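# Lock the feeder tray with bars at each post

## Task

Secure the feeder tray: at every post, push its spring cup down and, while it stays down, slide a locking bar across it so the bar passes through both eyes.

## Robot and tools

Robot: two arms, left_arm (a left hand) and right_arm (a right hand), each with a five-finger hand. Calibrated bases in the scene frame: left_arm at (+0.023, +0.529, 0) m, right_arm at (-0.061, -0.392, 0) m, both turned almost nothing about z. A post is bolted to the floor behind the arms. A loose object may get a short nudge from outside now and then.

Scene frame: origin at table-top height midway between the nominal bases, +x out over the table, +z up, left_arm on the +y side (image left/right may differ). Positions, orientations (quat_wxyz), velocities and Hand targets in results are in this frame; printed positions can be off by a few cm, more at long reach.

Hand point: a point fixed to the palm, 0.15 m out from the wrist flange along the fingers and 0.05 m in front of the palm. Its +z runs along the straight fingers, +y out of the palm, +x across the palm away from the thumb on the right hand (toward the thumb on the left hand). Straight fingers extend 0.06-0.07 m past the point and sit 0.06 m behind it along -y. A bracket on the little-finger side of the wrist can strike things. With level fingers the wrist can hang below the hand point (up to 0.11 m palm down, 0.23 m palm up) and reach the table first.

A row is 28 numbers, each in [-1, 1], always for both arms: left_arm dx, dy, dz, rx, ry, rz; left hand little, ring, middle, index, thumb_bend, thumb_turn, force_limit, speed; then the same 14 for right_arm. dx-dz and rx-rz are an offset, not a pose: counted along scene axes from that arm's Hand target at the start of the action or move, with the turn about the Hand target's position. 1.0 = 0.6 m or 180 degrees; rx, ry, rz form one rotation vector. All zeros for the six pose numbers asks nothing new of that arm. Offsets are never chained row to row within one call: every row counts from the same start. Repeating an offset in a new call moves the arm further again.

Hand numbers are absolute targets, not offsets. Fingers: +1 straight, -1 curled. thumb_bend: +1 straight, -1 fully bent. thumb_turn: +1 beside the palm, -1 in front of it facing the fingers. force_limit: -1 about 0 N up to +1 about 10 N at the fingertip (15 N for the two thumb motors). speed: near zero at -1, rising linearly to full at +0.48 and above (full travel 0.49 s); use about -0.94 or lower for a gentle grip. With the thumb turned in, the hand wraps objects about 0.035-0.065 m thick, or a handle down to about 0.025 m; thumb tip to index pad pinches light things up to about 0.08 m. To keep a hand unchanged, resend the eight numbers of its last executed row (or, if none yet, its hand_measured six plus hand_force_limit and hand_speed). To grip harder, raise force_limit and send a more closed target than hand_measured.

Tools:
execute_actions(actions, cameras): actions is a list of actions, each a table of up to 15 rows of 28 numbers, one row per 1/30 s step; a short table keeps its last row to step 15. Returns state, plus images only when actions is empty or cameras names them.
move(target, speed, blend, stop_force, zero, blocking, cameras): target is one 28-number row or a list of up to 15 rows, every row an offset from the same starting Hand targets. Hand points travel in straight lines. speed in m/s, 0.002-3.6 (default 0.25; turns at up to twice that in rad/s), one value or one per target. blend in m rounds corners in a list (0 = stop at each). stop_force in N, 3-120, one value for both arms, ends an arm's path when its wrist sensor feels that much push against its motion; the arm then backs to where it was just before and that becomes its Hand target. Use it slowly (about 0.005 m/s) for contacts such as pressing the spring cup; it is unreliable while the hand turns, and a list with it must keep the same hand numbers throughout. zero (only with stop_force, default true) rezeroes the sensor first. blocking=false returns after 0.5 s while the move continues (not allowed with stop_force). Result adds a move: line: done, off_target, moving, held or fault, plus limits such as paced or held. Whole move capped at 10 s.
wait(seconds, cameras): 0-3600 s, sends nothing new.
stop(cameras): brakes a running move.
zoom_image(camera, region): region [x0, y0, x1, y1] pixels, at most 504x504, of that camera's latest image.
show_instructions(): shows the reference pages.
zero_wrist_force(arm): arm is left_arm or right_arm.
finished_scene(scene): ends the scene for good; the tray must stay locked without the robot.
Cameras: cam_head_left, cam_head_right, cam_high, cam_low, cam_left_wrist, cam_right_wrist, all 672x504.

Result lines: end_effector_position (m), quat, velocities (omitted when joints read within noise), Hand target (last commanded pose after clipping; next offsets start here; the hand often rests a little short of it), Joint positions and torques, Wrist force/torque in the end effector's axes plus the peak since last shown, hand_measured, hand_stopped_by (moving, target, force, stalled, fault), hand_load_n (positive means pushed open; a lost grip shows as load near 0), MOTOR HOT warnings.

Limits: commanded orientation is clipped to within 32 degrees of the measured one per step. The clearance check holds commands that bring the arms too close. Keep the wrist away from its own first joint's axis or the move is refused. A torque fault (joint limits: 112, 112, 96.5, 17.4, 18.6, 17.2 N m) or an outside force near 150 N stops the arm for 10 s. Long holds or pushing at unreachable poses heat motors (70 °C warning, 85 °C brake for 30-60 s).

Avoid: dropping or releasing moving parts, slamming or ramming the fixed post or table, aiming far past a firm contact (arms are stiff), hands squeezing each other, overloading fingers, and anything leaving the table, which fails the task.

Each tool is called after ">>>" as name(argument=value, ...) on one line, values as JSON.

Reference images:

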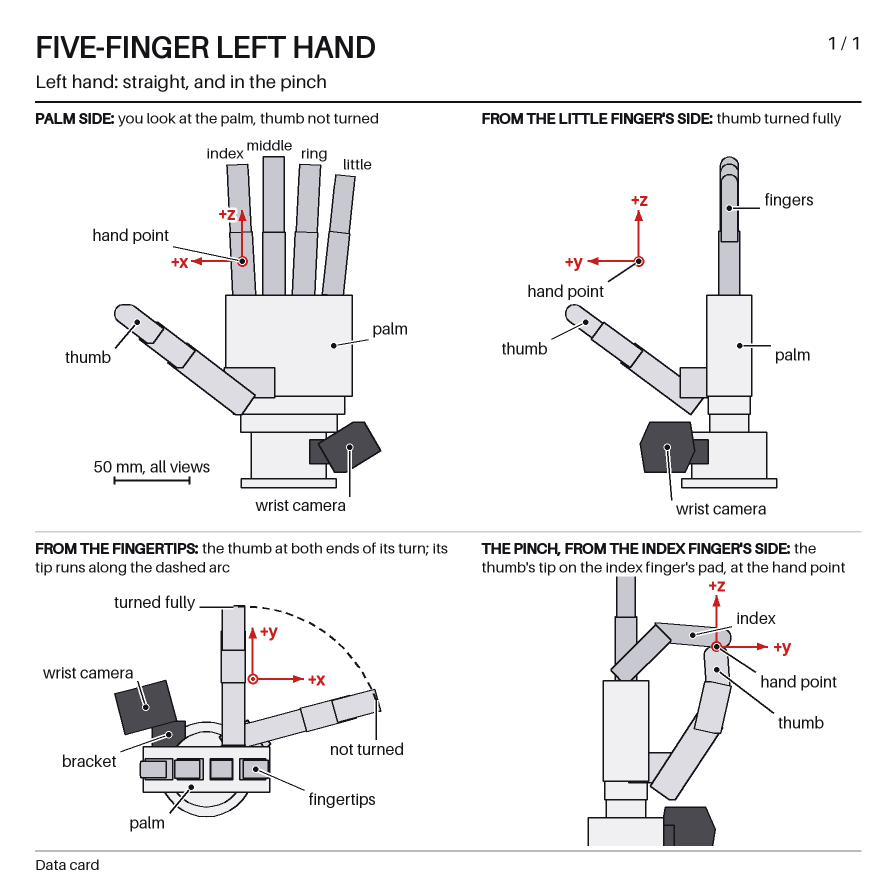

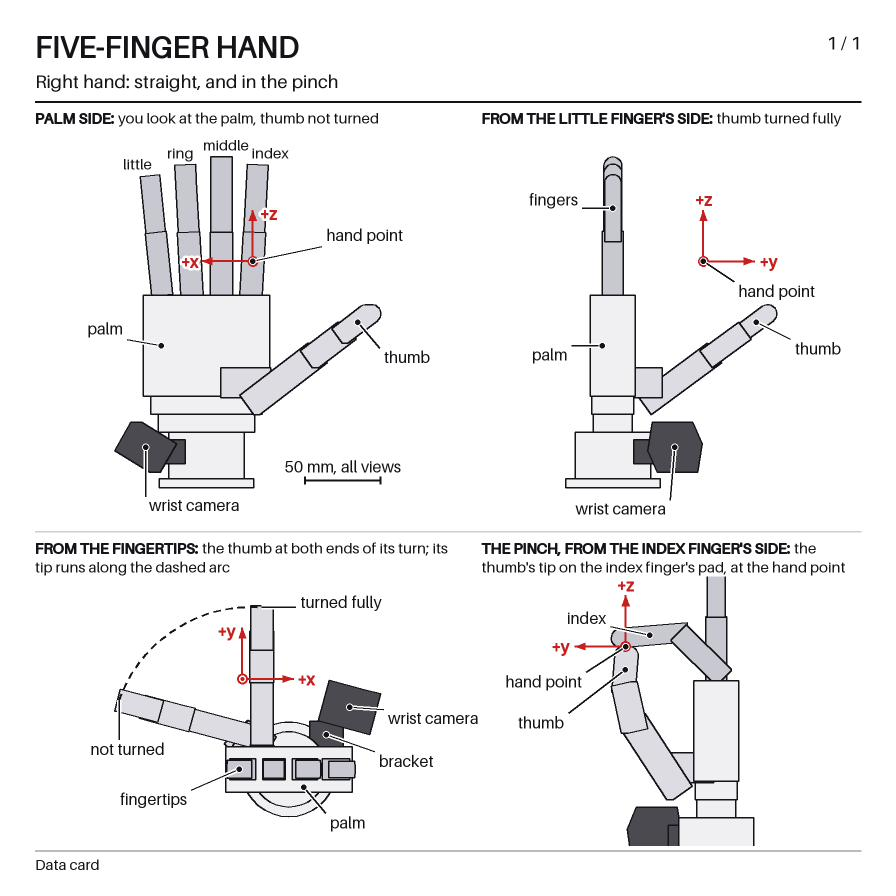

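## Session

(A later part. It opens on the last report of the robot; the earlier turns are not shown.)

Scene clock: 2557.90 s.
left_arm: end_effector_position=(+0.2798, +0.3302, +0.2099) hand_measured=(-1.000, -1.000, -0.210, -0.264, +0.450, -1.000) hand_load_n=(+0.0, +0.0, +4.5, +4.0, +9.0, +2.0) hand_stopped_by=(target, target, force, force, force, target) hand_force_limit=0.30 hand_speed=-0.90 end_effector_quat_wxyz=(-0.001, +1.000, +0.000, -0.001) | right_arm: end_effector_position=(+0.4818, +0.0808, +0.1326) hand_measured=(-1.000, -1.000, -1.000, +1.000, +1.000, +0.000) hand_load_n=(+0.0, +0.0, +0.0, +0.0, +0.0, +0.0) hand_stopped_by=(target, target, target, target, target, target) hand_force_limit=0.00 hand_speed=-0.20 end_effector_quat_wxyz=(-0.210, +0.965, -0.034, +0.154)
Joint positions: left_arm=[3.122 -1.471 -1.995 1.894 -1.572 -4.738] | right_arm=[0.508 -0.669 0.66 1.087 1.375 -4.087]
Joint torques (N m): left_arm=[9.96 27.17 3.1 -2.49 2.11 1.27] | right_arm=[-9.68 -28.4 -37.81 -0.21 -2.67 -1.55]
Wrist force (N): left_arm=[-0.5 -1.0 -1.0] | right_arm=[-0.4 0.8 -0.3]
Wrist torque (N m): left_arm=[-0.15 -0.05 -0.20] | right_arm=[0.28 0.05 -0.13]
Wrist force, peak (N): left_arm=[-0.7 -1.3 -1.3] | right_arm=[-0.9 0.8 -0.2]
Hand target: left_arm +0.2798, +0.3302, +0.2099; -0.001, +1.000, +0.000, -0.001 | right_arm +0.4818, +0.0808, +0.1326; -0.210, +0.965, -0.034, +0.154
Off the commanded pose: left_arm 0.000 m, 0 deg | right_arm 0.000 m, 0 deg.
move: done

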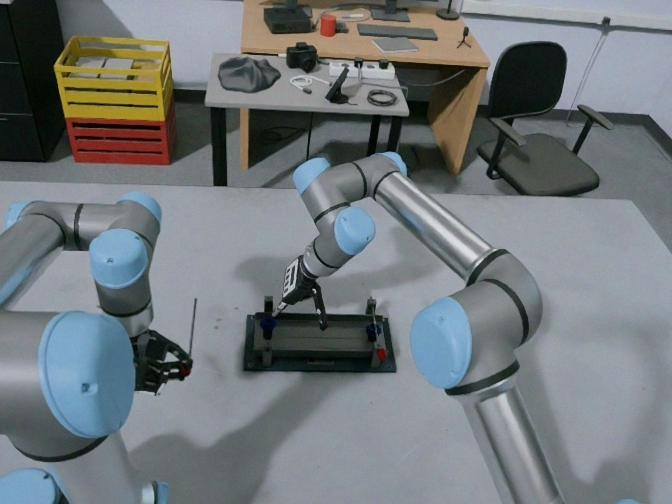

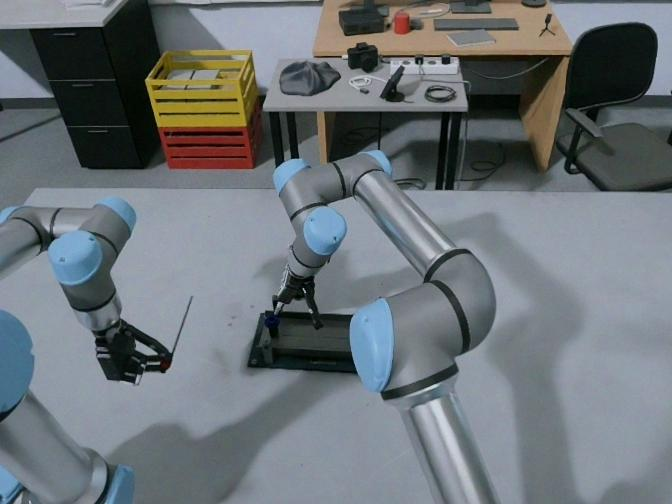

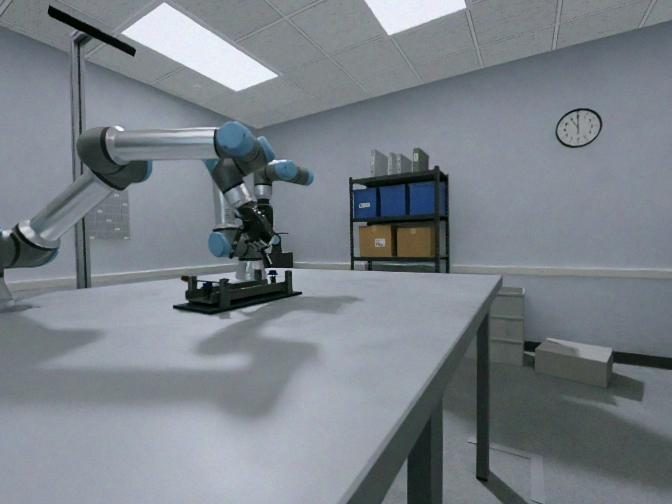

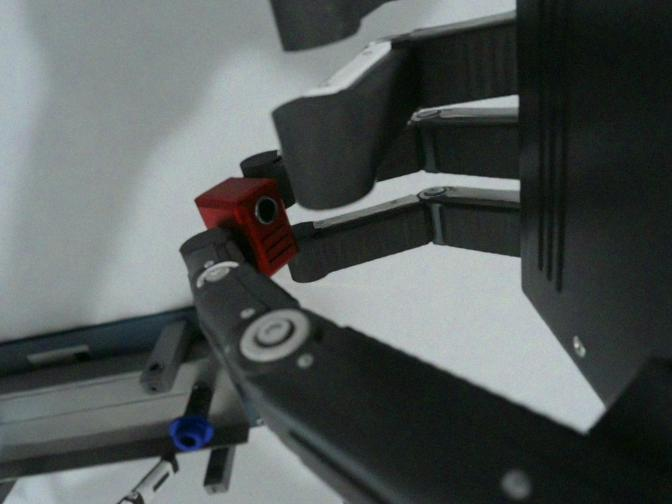

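>>> move(target=[0,0,0,0,0,0, -1,-1,-0.5,-0.5,0.0,-1, 0.3,-0.9, 0.0033,0.0067,-0.01,0,0,0, -1,-1,-1,1,1,0,0,-0.2], speed=0.05, stop_force=5)

>>> move(target=[0,0,0,0,0,0, -1,-1,-0.5,-0.5,0.0,-1, 0.3,-0.9, 0,0,-0.03,0,0,0, -1,-1,-1,1,1,0,0,-0.2], speed=0.015, stop_force=4, cameras=["cam_head_left","cam_head_right","cam_low","cam_left_wrist"])

>>> zoom_image(camera="cam_low", region=[250, 240, 300, 290])

>>> zoom_image(camera="cam_left_wrist", region=[130, 384, 250, 504])

>>> zoom_image(camera="cam_head_left", region=[245, 290, 295, 340])

Scene clock: 2580.97 s.
left_arm: end_effector_position=(+0.2798, +0.3302, +0.2099) hand_measured=(-1.000, -1.000, -0.210, -0.264, +0.450, -1.000) hand_load_n=(+0.0, +0.0, +5.0, +4.0, +9.0, +2.0) hand_stopped_by=(target, target, force, force, force, target) hand_force_limit=0.30 hand_speed=-0.90 end_effector_quat_wxyz=(-0.001, +1.000, +0.000, -0.001) | right_arm: end_effector_position=(+0.4838, +0.0848, +0.1266) hand_measured=(-1.000, -1.000, -1.000, +1.000, +1.000, +0.000) hand_load_n=(+0.0, +0.0, +0.0, +0.0, +0.0, +0.0) hand_stopped_by=(target, target, target, target, target, target) hand_force_limit=0.00 hand_speed=-0.20 end_effector_quat_wxyz=(-0.210, +0.965, -0.034, +0.154)
Joint positions: left_arm=[3.122 -1.471 -1.995 1.894 -1.572 -4.738] | right_arm=[0.512 -0.653 0.645 1.085 1.376 -4.084]
Joint torques (N m): left_arm=[9.4 26.32 3.75 -1.85 2.16 1.19] | right_arm=[8.49 -28.77 -37.77 0.6 1.95 1.5]
Wrist force (N): left_arm=[-0.9 -1.3 -1.0] | right_arm=[-0.6 0.7 -0.1]
Wrist torque (N m): left_arm=[-0.19 0.01 -0.21] | right_arm=[0.25 0.08 -0.14]
Wrist force, peak (N): left_arm=[-0.7 -1.4 -1.2] | right_arm=[-0.5 1.0 0.0]
Hand target: left_arm +0.2798, +0.3302, +0.2099; -0.001, +1.000, +0.000, -0.001 | right_arm +0.4838, +0.0848, +0.1266; -0.210, +0.965, -0.034, +0.154
Off the commanded pose: left_arm 0.000 m, 0 deg | right_arm 0.000 m, 0 deg.
move: done

Scene clock: 2582.63 s.
left_arm: end_effector_position=(+0.2798, +0.3302, +0.2099) hand_measured=(-1.000, -1.000, -0.210, -0.264, +0.450, -1.000) hand_load_n=(-0.5, +0.0, +5.0, +4.0, +9.0, +2.5) hand_stopped_by=(target, target, force, force, force, target) hand_force_limit=0.30 hand_speed=-0.90 end_effector_quat_wxyz=(-0.001, +1.000, +0.000, -0.001) | right_arm: end_effector_position=(+0.4838, +0.0848, +0.1189) hand_measured=(-1.000, -1.000, -1.000, +1.000, +1.000, +0.000) hand_load_n=(+0.0, +0.0, +0.0, -0.5, +0.0, +0.0) hand_stopped_by=(target, target, target, target, target, target) hand_force_limit=0.00 hand_speed=-0.20 end_effector_quat_wxyz=(-0.210, +0.965, -0.034, +0.154)
Joint positions: left_arm=[3.122 -1.471 -1.995 1.894 -1.572 -4.738] | right_arm=[0.512 -0.653 0.665 1.066 1.376 -4.084]
Joint torques (N m): left_arm=[9.05 26.89 3.28 -1.49 2.07 1.18] | right_arm=[8.12 -38.38 -35.88 3.23 1.85 1.17]
Wrist force (N): left_arm=[-0.6 -1.0 -1.1] | right_arm=[-0.1 -0.1 -3.7]
Wrist torque (N m): left_arm=[-0.14 -0.03 -0.21] | right_arm=[0.40 0.08 -0.12]
Wrist force, peak (N): left_arm=[-0.8 -1.4 -1.0] | right_arm=[0.3 -0.2 -4.8]
Hand target: left_arm +0.2798, +0.3302, +0.2099; -0.001, +1.000, +0.000, -0.001 | right_arm +0.4838, +0.0848, +0.1189; -0.210, +0.965, -0.034, +0.154 (not the last commanded pose)
Off the commanded pose: left_arm 0.000 m, 0 deg | right_arm 0.010 m, 0 deg.
move: contact (right_arm)

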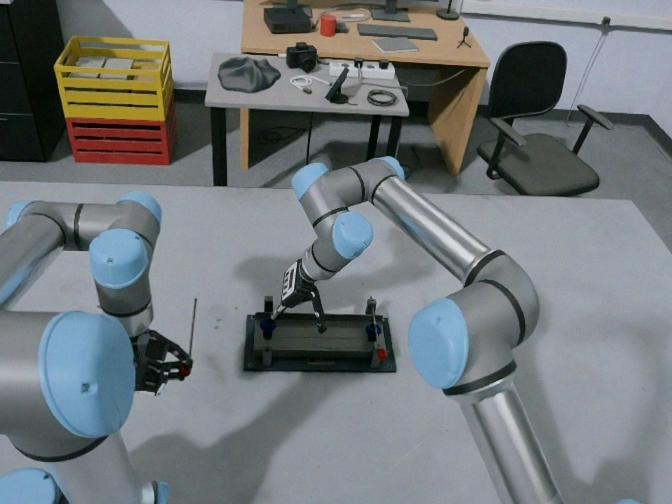

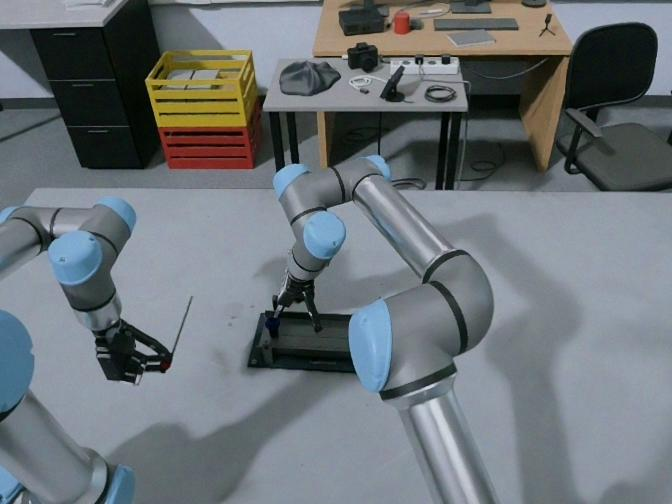

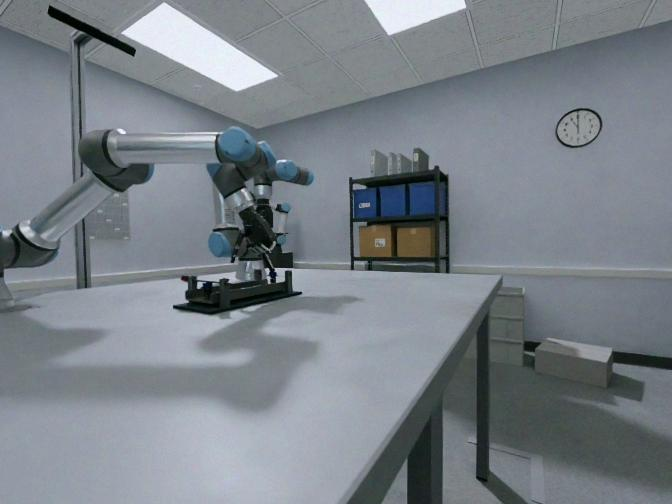

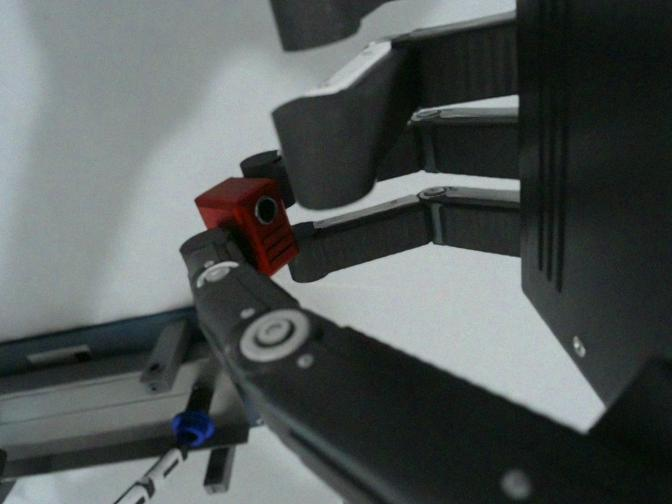

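Scaled by 10.080 from the camera's image (finer frame: 960x720).

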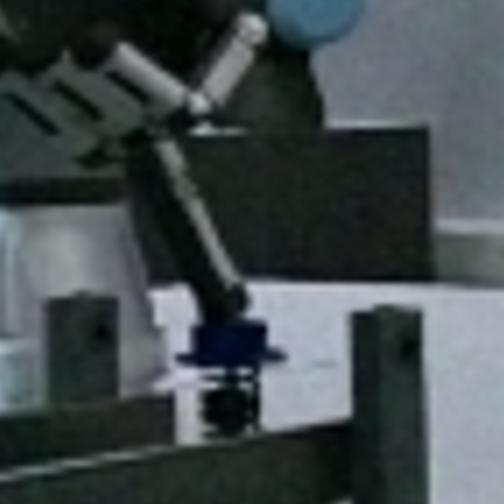

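Scaled by 4.200 from the camera's image (finer frame: 960x720).

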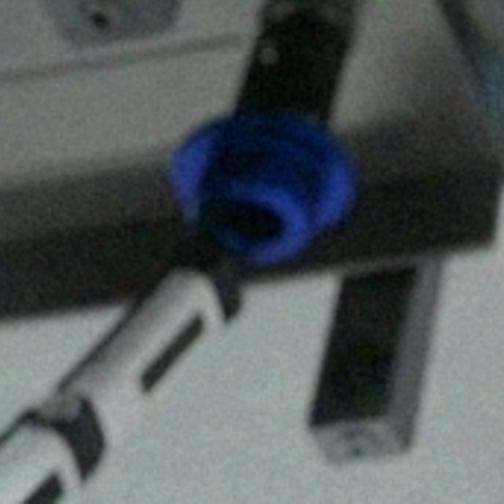

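Scaled by 10.080 from the camera's image (finer frame: 960x720).

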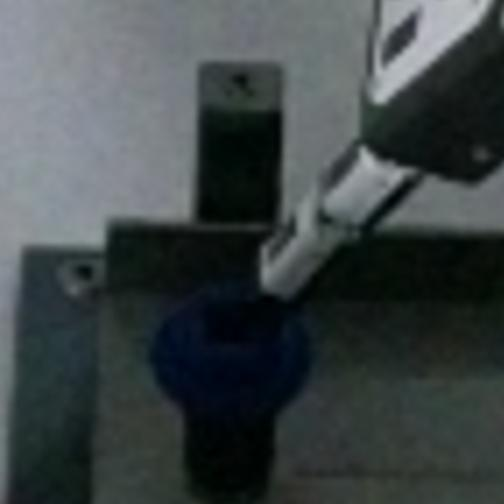

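>>> move(target=[[0,0,0,0,0,0, -1,-1,-0.5,-0.5,0.0,-1, 0.3,-0.9, 0,0,0.01,0,0,0, -1,-1,-1,1,1,0,0,-0.2],[0,0,0,0,0,0, -1,-1,-0.5,-0.5,0.0,-1, 0.3,-0.9, -0.01,-0.0013,0.01,0,0,0, -1,-1,-1,1,1,0,0,-0.2],[0,0,0,0,0,0, -1,-1,-0.5,-0.5,0.0,-1, 0.3,-0.9, -0.01,-0.0013,-0.015,0,0,0, -1,-1,-1,1,1,0,0,-0.2]], speed=0.02, cameras=["cam_head_left","cam_head_right","cam_low","cam_left_wrist"])

>>> zoom_image(camera="cam_low", region=[250, 240, 300, 290])

>>> zoom_image(camera="cam_left_wrist", region=[130, 384, 250, 504])

>>> zoom_image(camera="cam_head_left", region=[245, 290, 295, 340])

Scene clock: 2609.20 s.
left_arm: end_effector_position=(+0.2798, +0.3302, +0.2099) hand_measured=(-1.000, -1.000, -0.210, -0.264, +0.450, -1.000) hand_load_n=(+0.0, +0.0, +4.5, +4.0, +9.0, +2.0) hand_stopped_by=(target, target, force, force, force, target) hand_force_limit=0.30 hand_speed=-0.90 end_effector_quat_wxyz=(-0.001, +1.000, +0.000, -0.001) | right_arm: end_effector_position=(+0.4778, +0.0840, +0.1101) hand_measured=(-1.000, -1.000, -1.000, +1.000, +1.000, +0.000) hand_load_n=(+0.0, +0.0, +0.0, +0.0, +0.0, +0.0) hand_stopped_by=(target, target, target, target, target, target) hand_force_limit=0.00 hand_speed=-0.20 end_effector_quat_wxyz=(-0.210, +0.965, -0.034, +0.154)
Joint positions: left_arm=[3.122 -1.471 -1.995 1.894 -1.572 -4.738] | right_arm=[0.516 -0.671 0.721 1.027 1.378 -4.08]
Joint torques (N m): left_arm=[9.47 27.97 3.5 -0.43 2.19 1.14] | right_arm=[7.7 -24.36 0.07 -0.56 1.54 1.16]
Wrist force (N): left_arm=[-0.6 -1.1 -0.9] | right_arm=[0.9 -2.4 -8.6]
Wrist torque (N m): left_arm=[-0.17 -0.04 -0.19] | right_arm=[0.73 0.09 -0.05]
Wrist force, peak (N): left_arm=[-0.7 -1.5 -1.3] | right_arm=[0.2 -0.3 -9.8]
Hand target: left_arm +0.2798, +0.3302, +0.2099; -0.001, +1.000, +0.000, -0.001 | right_arm +0.4778, +0.0840, +0.1099; -0.210, +0.965, -0.034, +0.154
Off the commanded pose: left_arm 0.000 m, 0 deg | right_arm 0.000 m, 0 deg.
move: done

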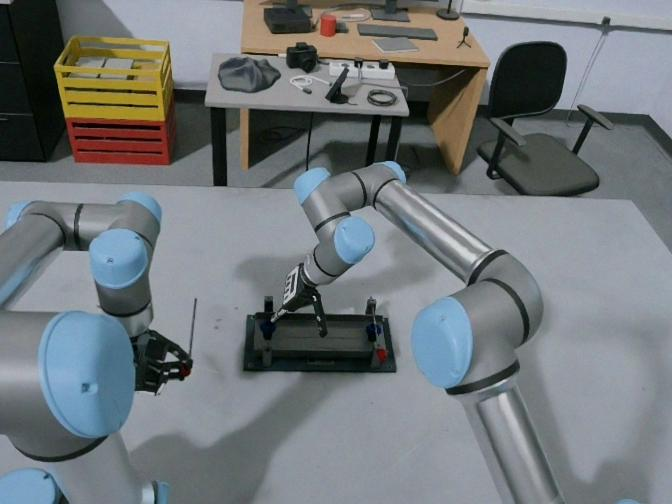

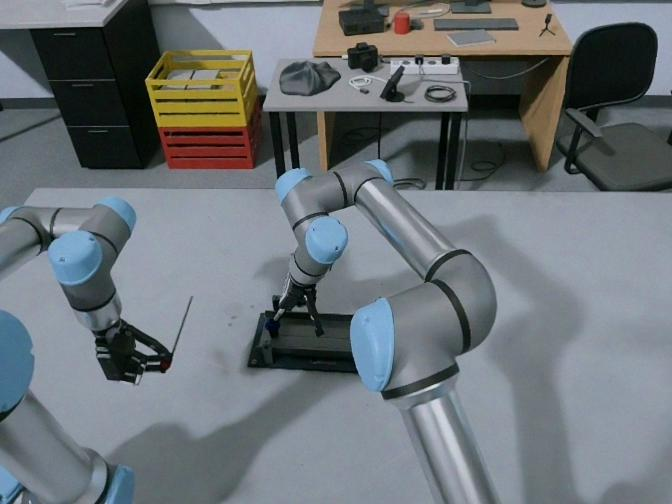

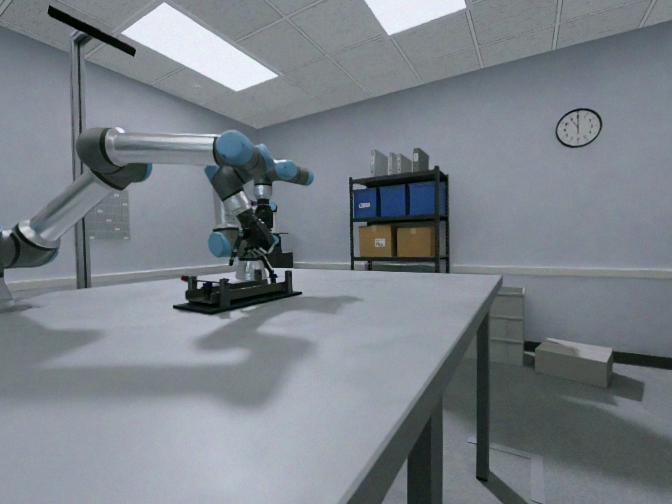

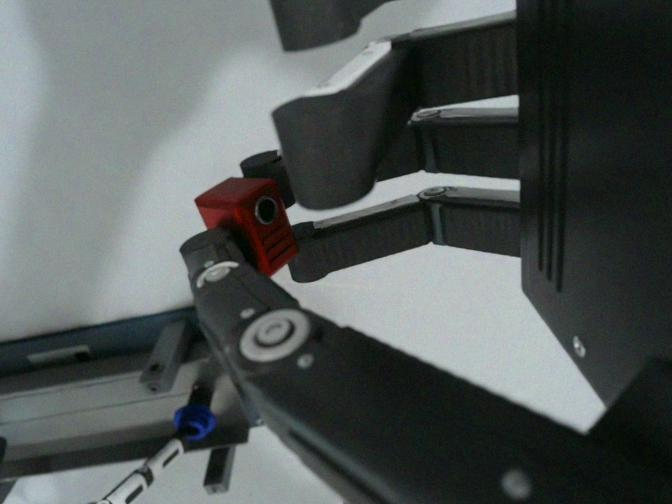

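Scaled by 10.080 from the camera's image (finer frame: 960x720).

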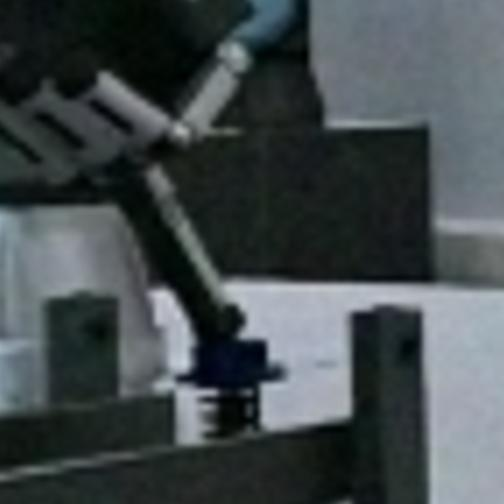

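Scaled by 4.200 from the camera's image (finer frame: 960x720).

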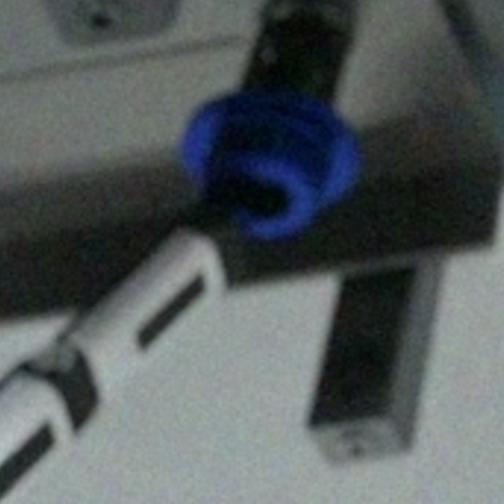

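Scaled by 10.080 from the camera's image (finer frame: 960x720).

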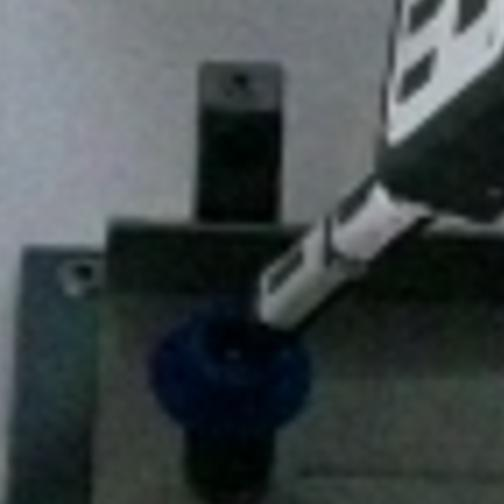

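>>> execute_actions(actions=[])

Scene clock: 2678.27 s.
left_arm: end_effector_position=(+0.2798, +0.3302, +0.2099) hand_measured=(-1.000, -1.000, -0.210, -0.264, +0.450, -1.000) hand_load_n=(+0.0, +0.0, +5.0, +4.0, +9.0, +2.5) hand_stopped_by=(target, target, force, force, force, target) hand_force_limit=0.30 hand_speed=-0.90 end_effector_quat_wxyz=(-0.001, +1.000, +0.000, -0.001) | right_arm: end_effector_position=(+0.4778, +0.0840, +0.1099) hand_measured=(-1.000, -1.000, -1.000, +1.000, +1.000, +0.000) hand_load_n=(+0.0, +0.0, +0.0, +0.5, +0.0, +0.0) hand_stopped_by=(target, target, target, target, target, target) hand_force_limit=0.00 hand_speed=-0.20 end_effector_quat_wxyz=(-0.210, +0.965, -0.034, +0.154)
Joint positions: left_arm=[3.122 -1.471 -1.995 1.894 -1.572 -4.738] | right_arm=[0.516 -0.671 0.721 1.027 1.378 -4.08]
Joint velocities: within noise
Joint torques (N m): left_arm=[9.22 26.43 3.93 0.13 2 1.09] | right_arm=[1.14 -23.82 -0.28 -0.42 -1.99 -0.95]
Wrist force (N): left_arm=[-0.6 -1.2 -1.0] | right_arm=[1.0 -2.5 -8.8]
Wrist torque (N m): left_arm=[-0.17 -0.03 -0.20] | right_arm=[0.74 0.09 -0.05]
Wrist force, peak (N): left_arm=[-0.8 -1.3 -1.2] | right_arm=[1.2 -2.4 -9.1]
Hand target: left_arm +0.2798, +0.3302, +0.2099; -0.001, +1.000, +0.000, -0.001 | right_arm +0.4778, +0.0840, +0.1099; -0.210, +0.965, -0.034, +0.154
Off the commanded pose: left_arm 0.000 m, 0 deg | right_arm 0.000 m, 0 deg.

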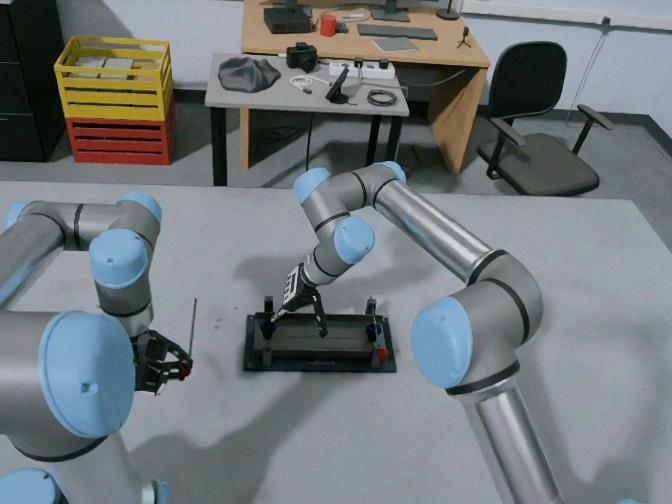

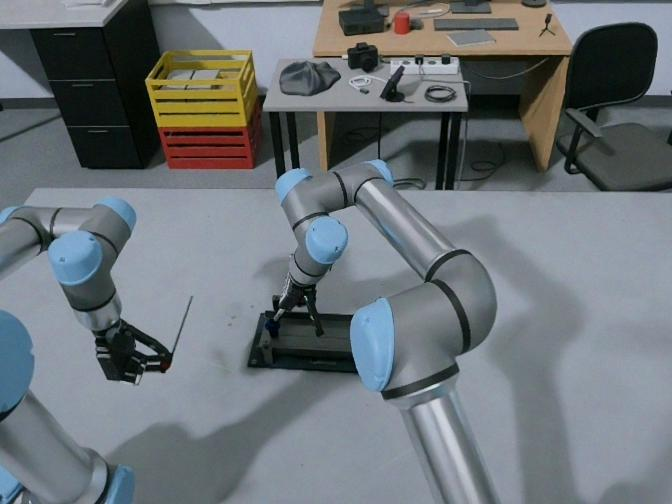

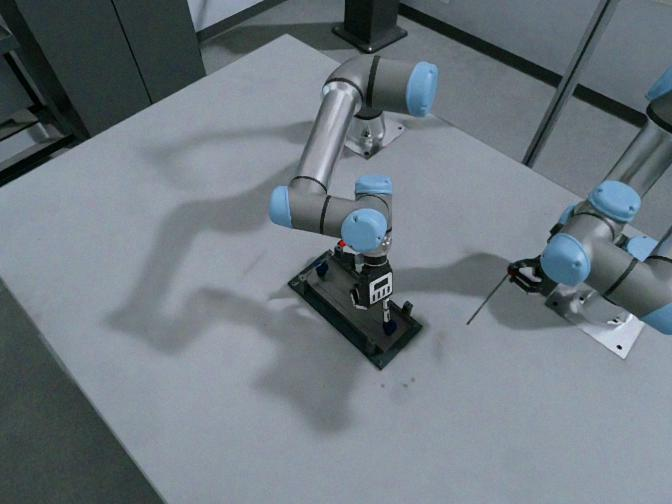

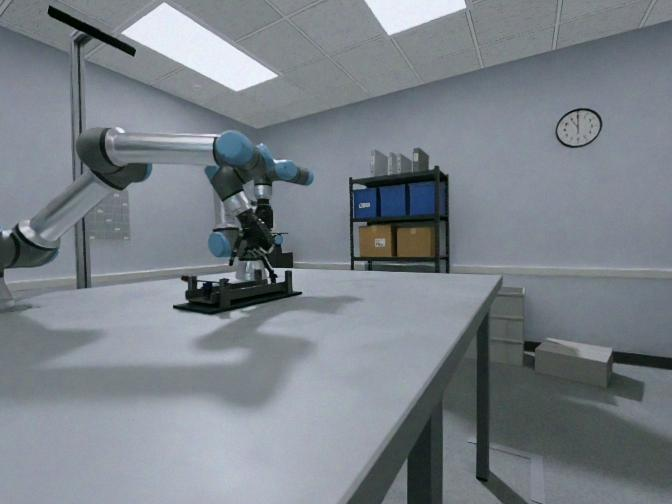

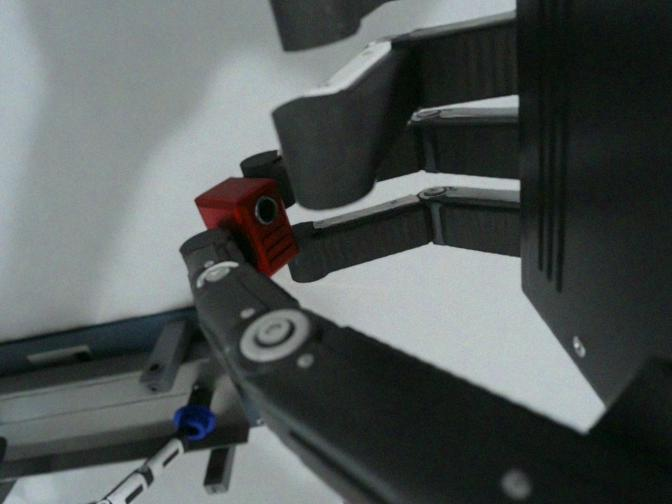

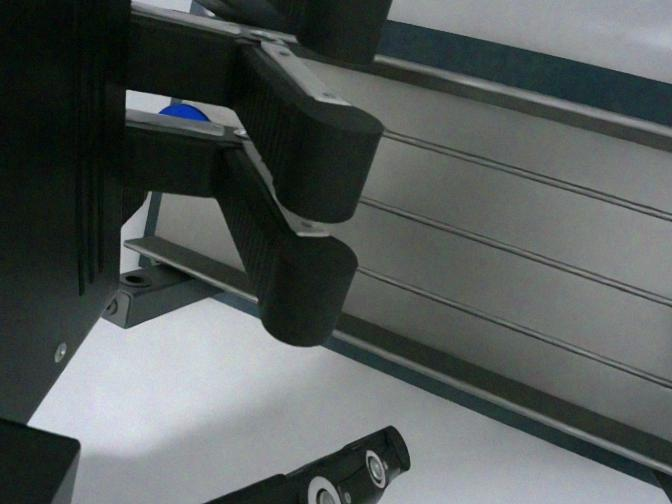

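>>> move(target=[[-0.1663,0,0,0,0,0,-1,-1,-0.5,-0.5,0.0,-1,0.3,-0.9,0,0,-0.0067,0,0,0,-1,-1,-1,1,1,0,0,-0.2],[-0.1663,-0.302,0,0,0,0,-1,-1,-0.5,-0.5,0.0,-1,0.3,-0.9,0,0,-0.0067,0,0,0,-1,-1,-1,1,1,0,0,-0.2]], speed=0.08, blend=[0.03,0], cameras=["cam_head_left","cam_head_right","cam_low","cam_left_wrist"])

Scene clock: 2695.23 s.
left_arm: end_effector_position=(+0.1800, +0.1491, +0.2099) hand_measured=(-1.000, -1.000, -0.210, -0.264, +0.450, -1.000) hand_load_n=(+0.0, +0.0, +5.0, +4.0, +9.0, +2.5) hand_stopped_by=(target, target, force, force, force, target) hand_force_limit=0.30 hand_speed=-0.90 end_effector_quat_wxyz=(+0.000, +1.000, +0.000, -0.001) | right_arm: end_effector_position=(+0.4778, +0.0840, +0.1059) hand_measured=(-1.000, -1.000, -1.000, +1.000, +1.000, +0.000) hand_load_n=(+0.0, +0.0, +0.0, +0.0, +0.0, +0.0) hand_stopped_by=(target, target, target, target, target, target) hand_force_limit=0.00 hand_speed=-0.20 end_effector_quat_wxyz=(-0.210, +0.965, -0.034, +0.154)
Joint positions: left_arm=[2.351 -1.677 -1.789 1.893 -1.57 -5.509] | right_arm=[0.516 -0.67 0.73 1.017 1.378 -4.08]
Joint torques (N m): left_arm=[-9.19 7.39 32.71 -5.49 -1.37 -1.08] | right_arm=[-7.98 -22.54 0.26 -0.65 -1.98 -1.45]
Wrist force (N): left_arm=[-0.8 -1.2 -1.0] | right_arm=[1.1 -2.3 -11.7]
Wrist torque (N m): left_arm=[-0.19 -0.02 -0.12] | right_arm=[0.94 0.13 -0.03]
Wrist force, peak (N): left_arm=[-0.9 -1.5 -1.3] | right_arm=[1.4 -2.4 -12.2]
Hand target: left_arm +0.1800, +0.1490, +0.2099; -0.001, +1.000, +0.000, -0.001 | right_arm +0.4778, +0.0840, +0.1059; -0.210, +0.965, -0.034, +0.154
Off the commanded pose: left_arm 0.000 m, 0 deg | right_arm 0.000 m, 0 deg.
move: done

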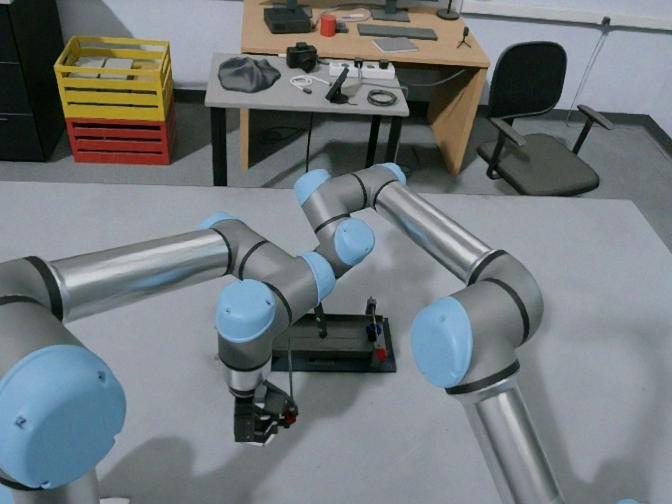

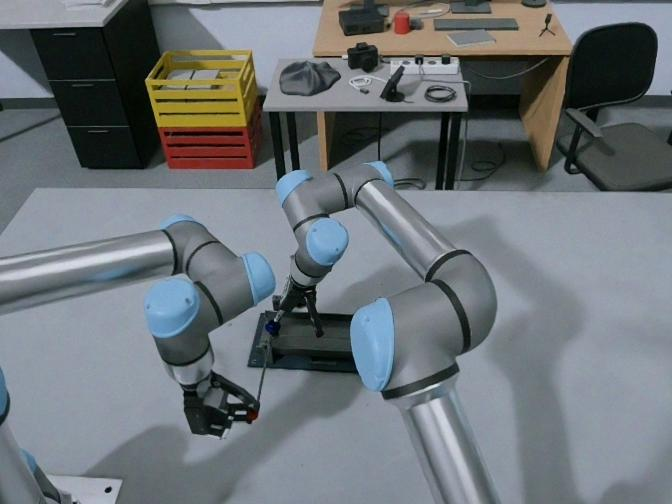

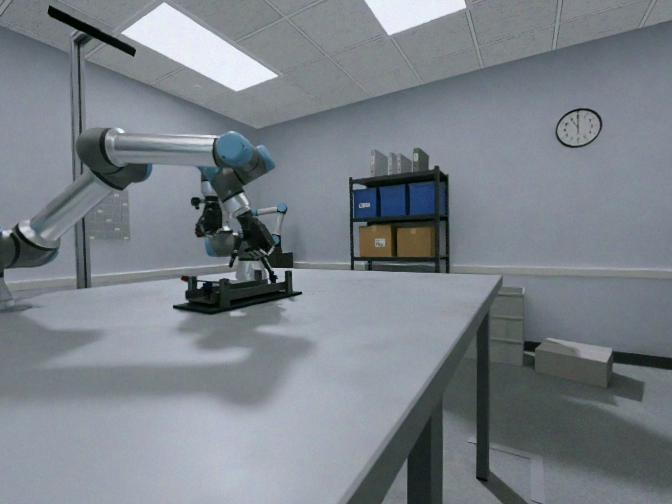

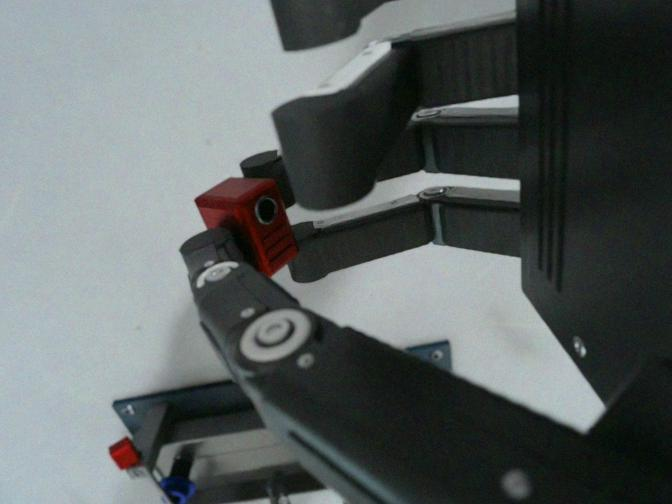

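>>> move(target=[0,0.05,-0.15,0,0,0,-1,-1,-0.5,-0.5,0.0,-1,0.3,-0.9,0,0,0,0,0,0,-1,-1,-1,1,1,0,0,-0.2], speed=0.08, cameras=["cam_head_left","cam_head_right","cam_low","cam_left_wrist","cam_right_wrist"])

>>> zoom_image(camera="cam_head_left", region=[230, 270, 330, 450])

>>> zoom_image(camera="cam_head_right", region=[200, 270, 300, 450])

>>> zoom_image(camera="cam_low", region=[160, 180, 320, 320])

Scene clock: 2720.03 s.
left_arm: end_effector_position=(+0.1800, +0.1790, +0.1200) hand_measured=(-1.000, -1.000, -0.210, -0.264, +0.450, -1.000) hand_load_n=(+0.0, +0.0, +4.5, +4.0, +9.0, +2.5) hand_stopped_by=(target, target, force, force, force, target) hand_force_limit=0.30 hand_speed=-0.90 end_effector_quat_wxyz=(-0.001, +1.000, +0.000, -0.001) | right_arm: end_effector_position=(+0.4778, +0.0840, +0.1059) hand_measured=(-1.000, -1.000, -1.000, +1.000, +1.000, +0.000) hand_load_n=(+0.0, +0.0, +0.0, +0.0, +0.0, +0.0) hand_stopped_by=(target, target, target, target, target, target) hand_force_limit=0.00 hand_speed=-0.20 end_effector_quat_wxyz=(-0.210, +0.965, -0.034, +0.154)
Joint positions: left_arm=[2.422 -1.707 -2.01 2.144 -1.57 -5.438] | right_arm=[0.516 -0.67 0.73 1.017 1.378 -4.08]
Joint torques (N m): left_arm=[9.08 5.7 1.65 0.46 1.51 1.34] | right_arm=[-8.03 -22.54 0.31 -0.61 -2.03 -1.02]
Wrist force (N): left_arm=[-0.7 -1.4 -0.9] | right_arm=[1.4 -2.3 -11.6]
Wrist torque (N m): left_arm=[-0.22 -0.03 -0.18] | right_arm=[0.93 0.09 -0.03]
Wrist force, peak (N): left_arm=[-1.4 -1.1 -1.0] | right_arm=[1.3 -2.6 -12.1]
Hand target: left_arm +0.1800, +0.1790, +0.1199; -0.001, +1.000, +0.000, -0.001 | right_arm +0.4778, +0.0840, +0.1059; -0.210, +0.965, -0.034, +0.154
Off the commanded pose: left_arm 0.000 m, 0 deg | right_arm 0.000 m, 0 deg.
move: done

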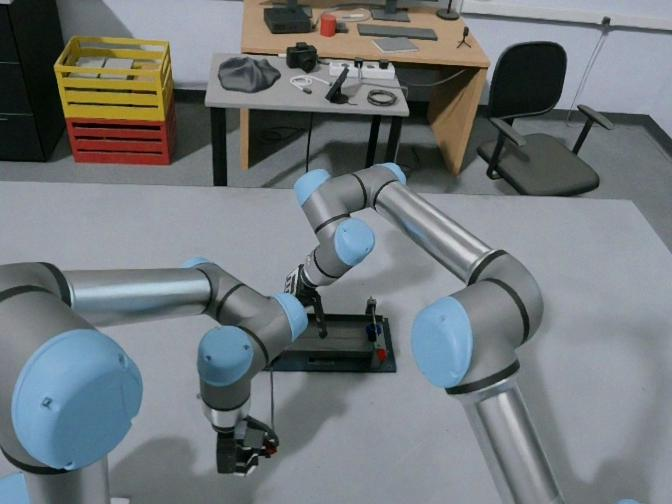

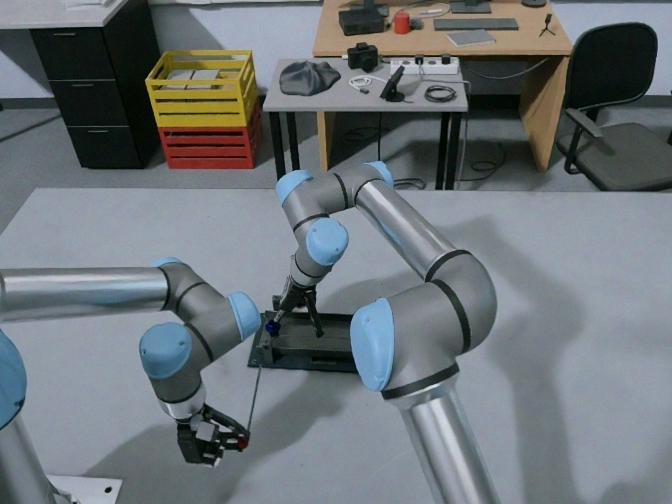

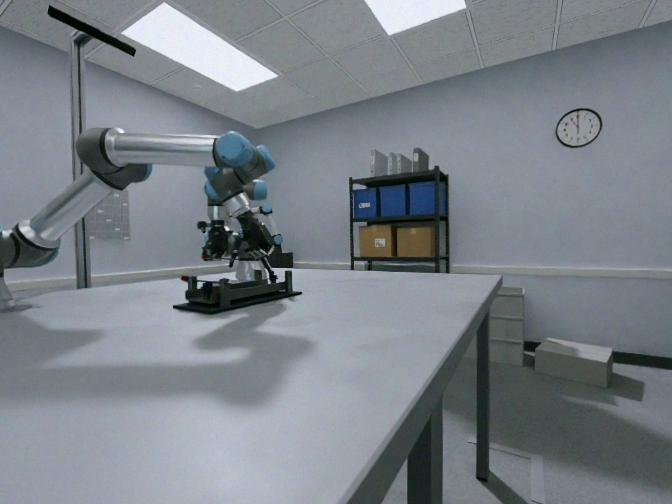

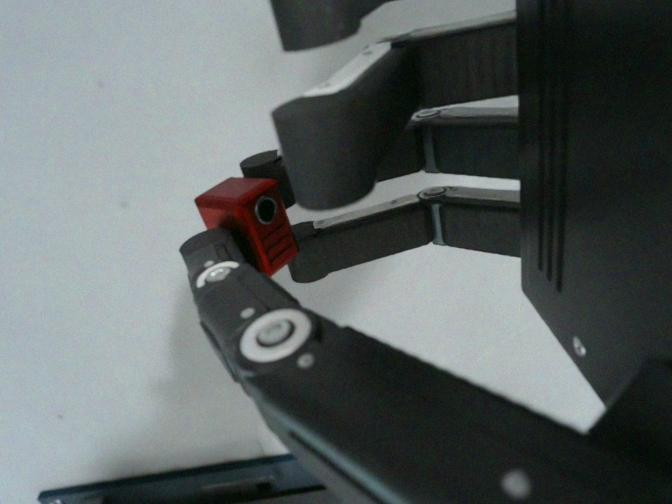

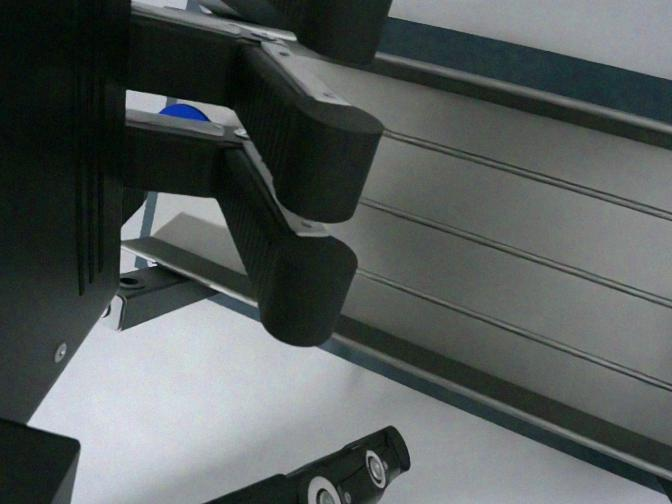

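Scaled by 2.800 from the camera's image (finer frame: 960x720).

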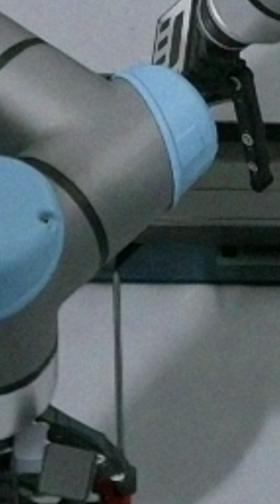

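Scaled by 2.800 from the camera's image (finer frame: 960x720).

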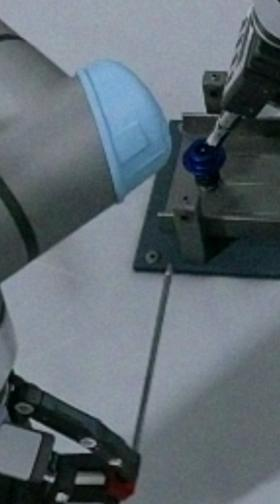

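Scaled by 3.150 from the camera's image (finer frame: 960x720).

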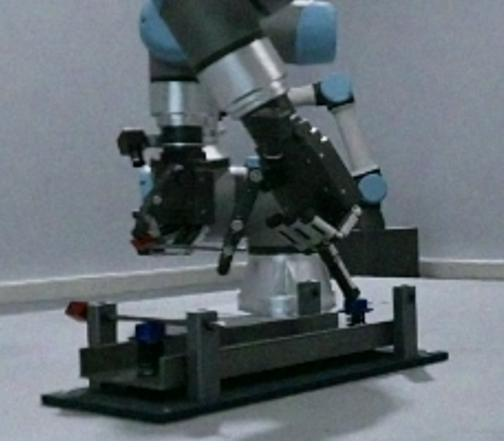

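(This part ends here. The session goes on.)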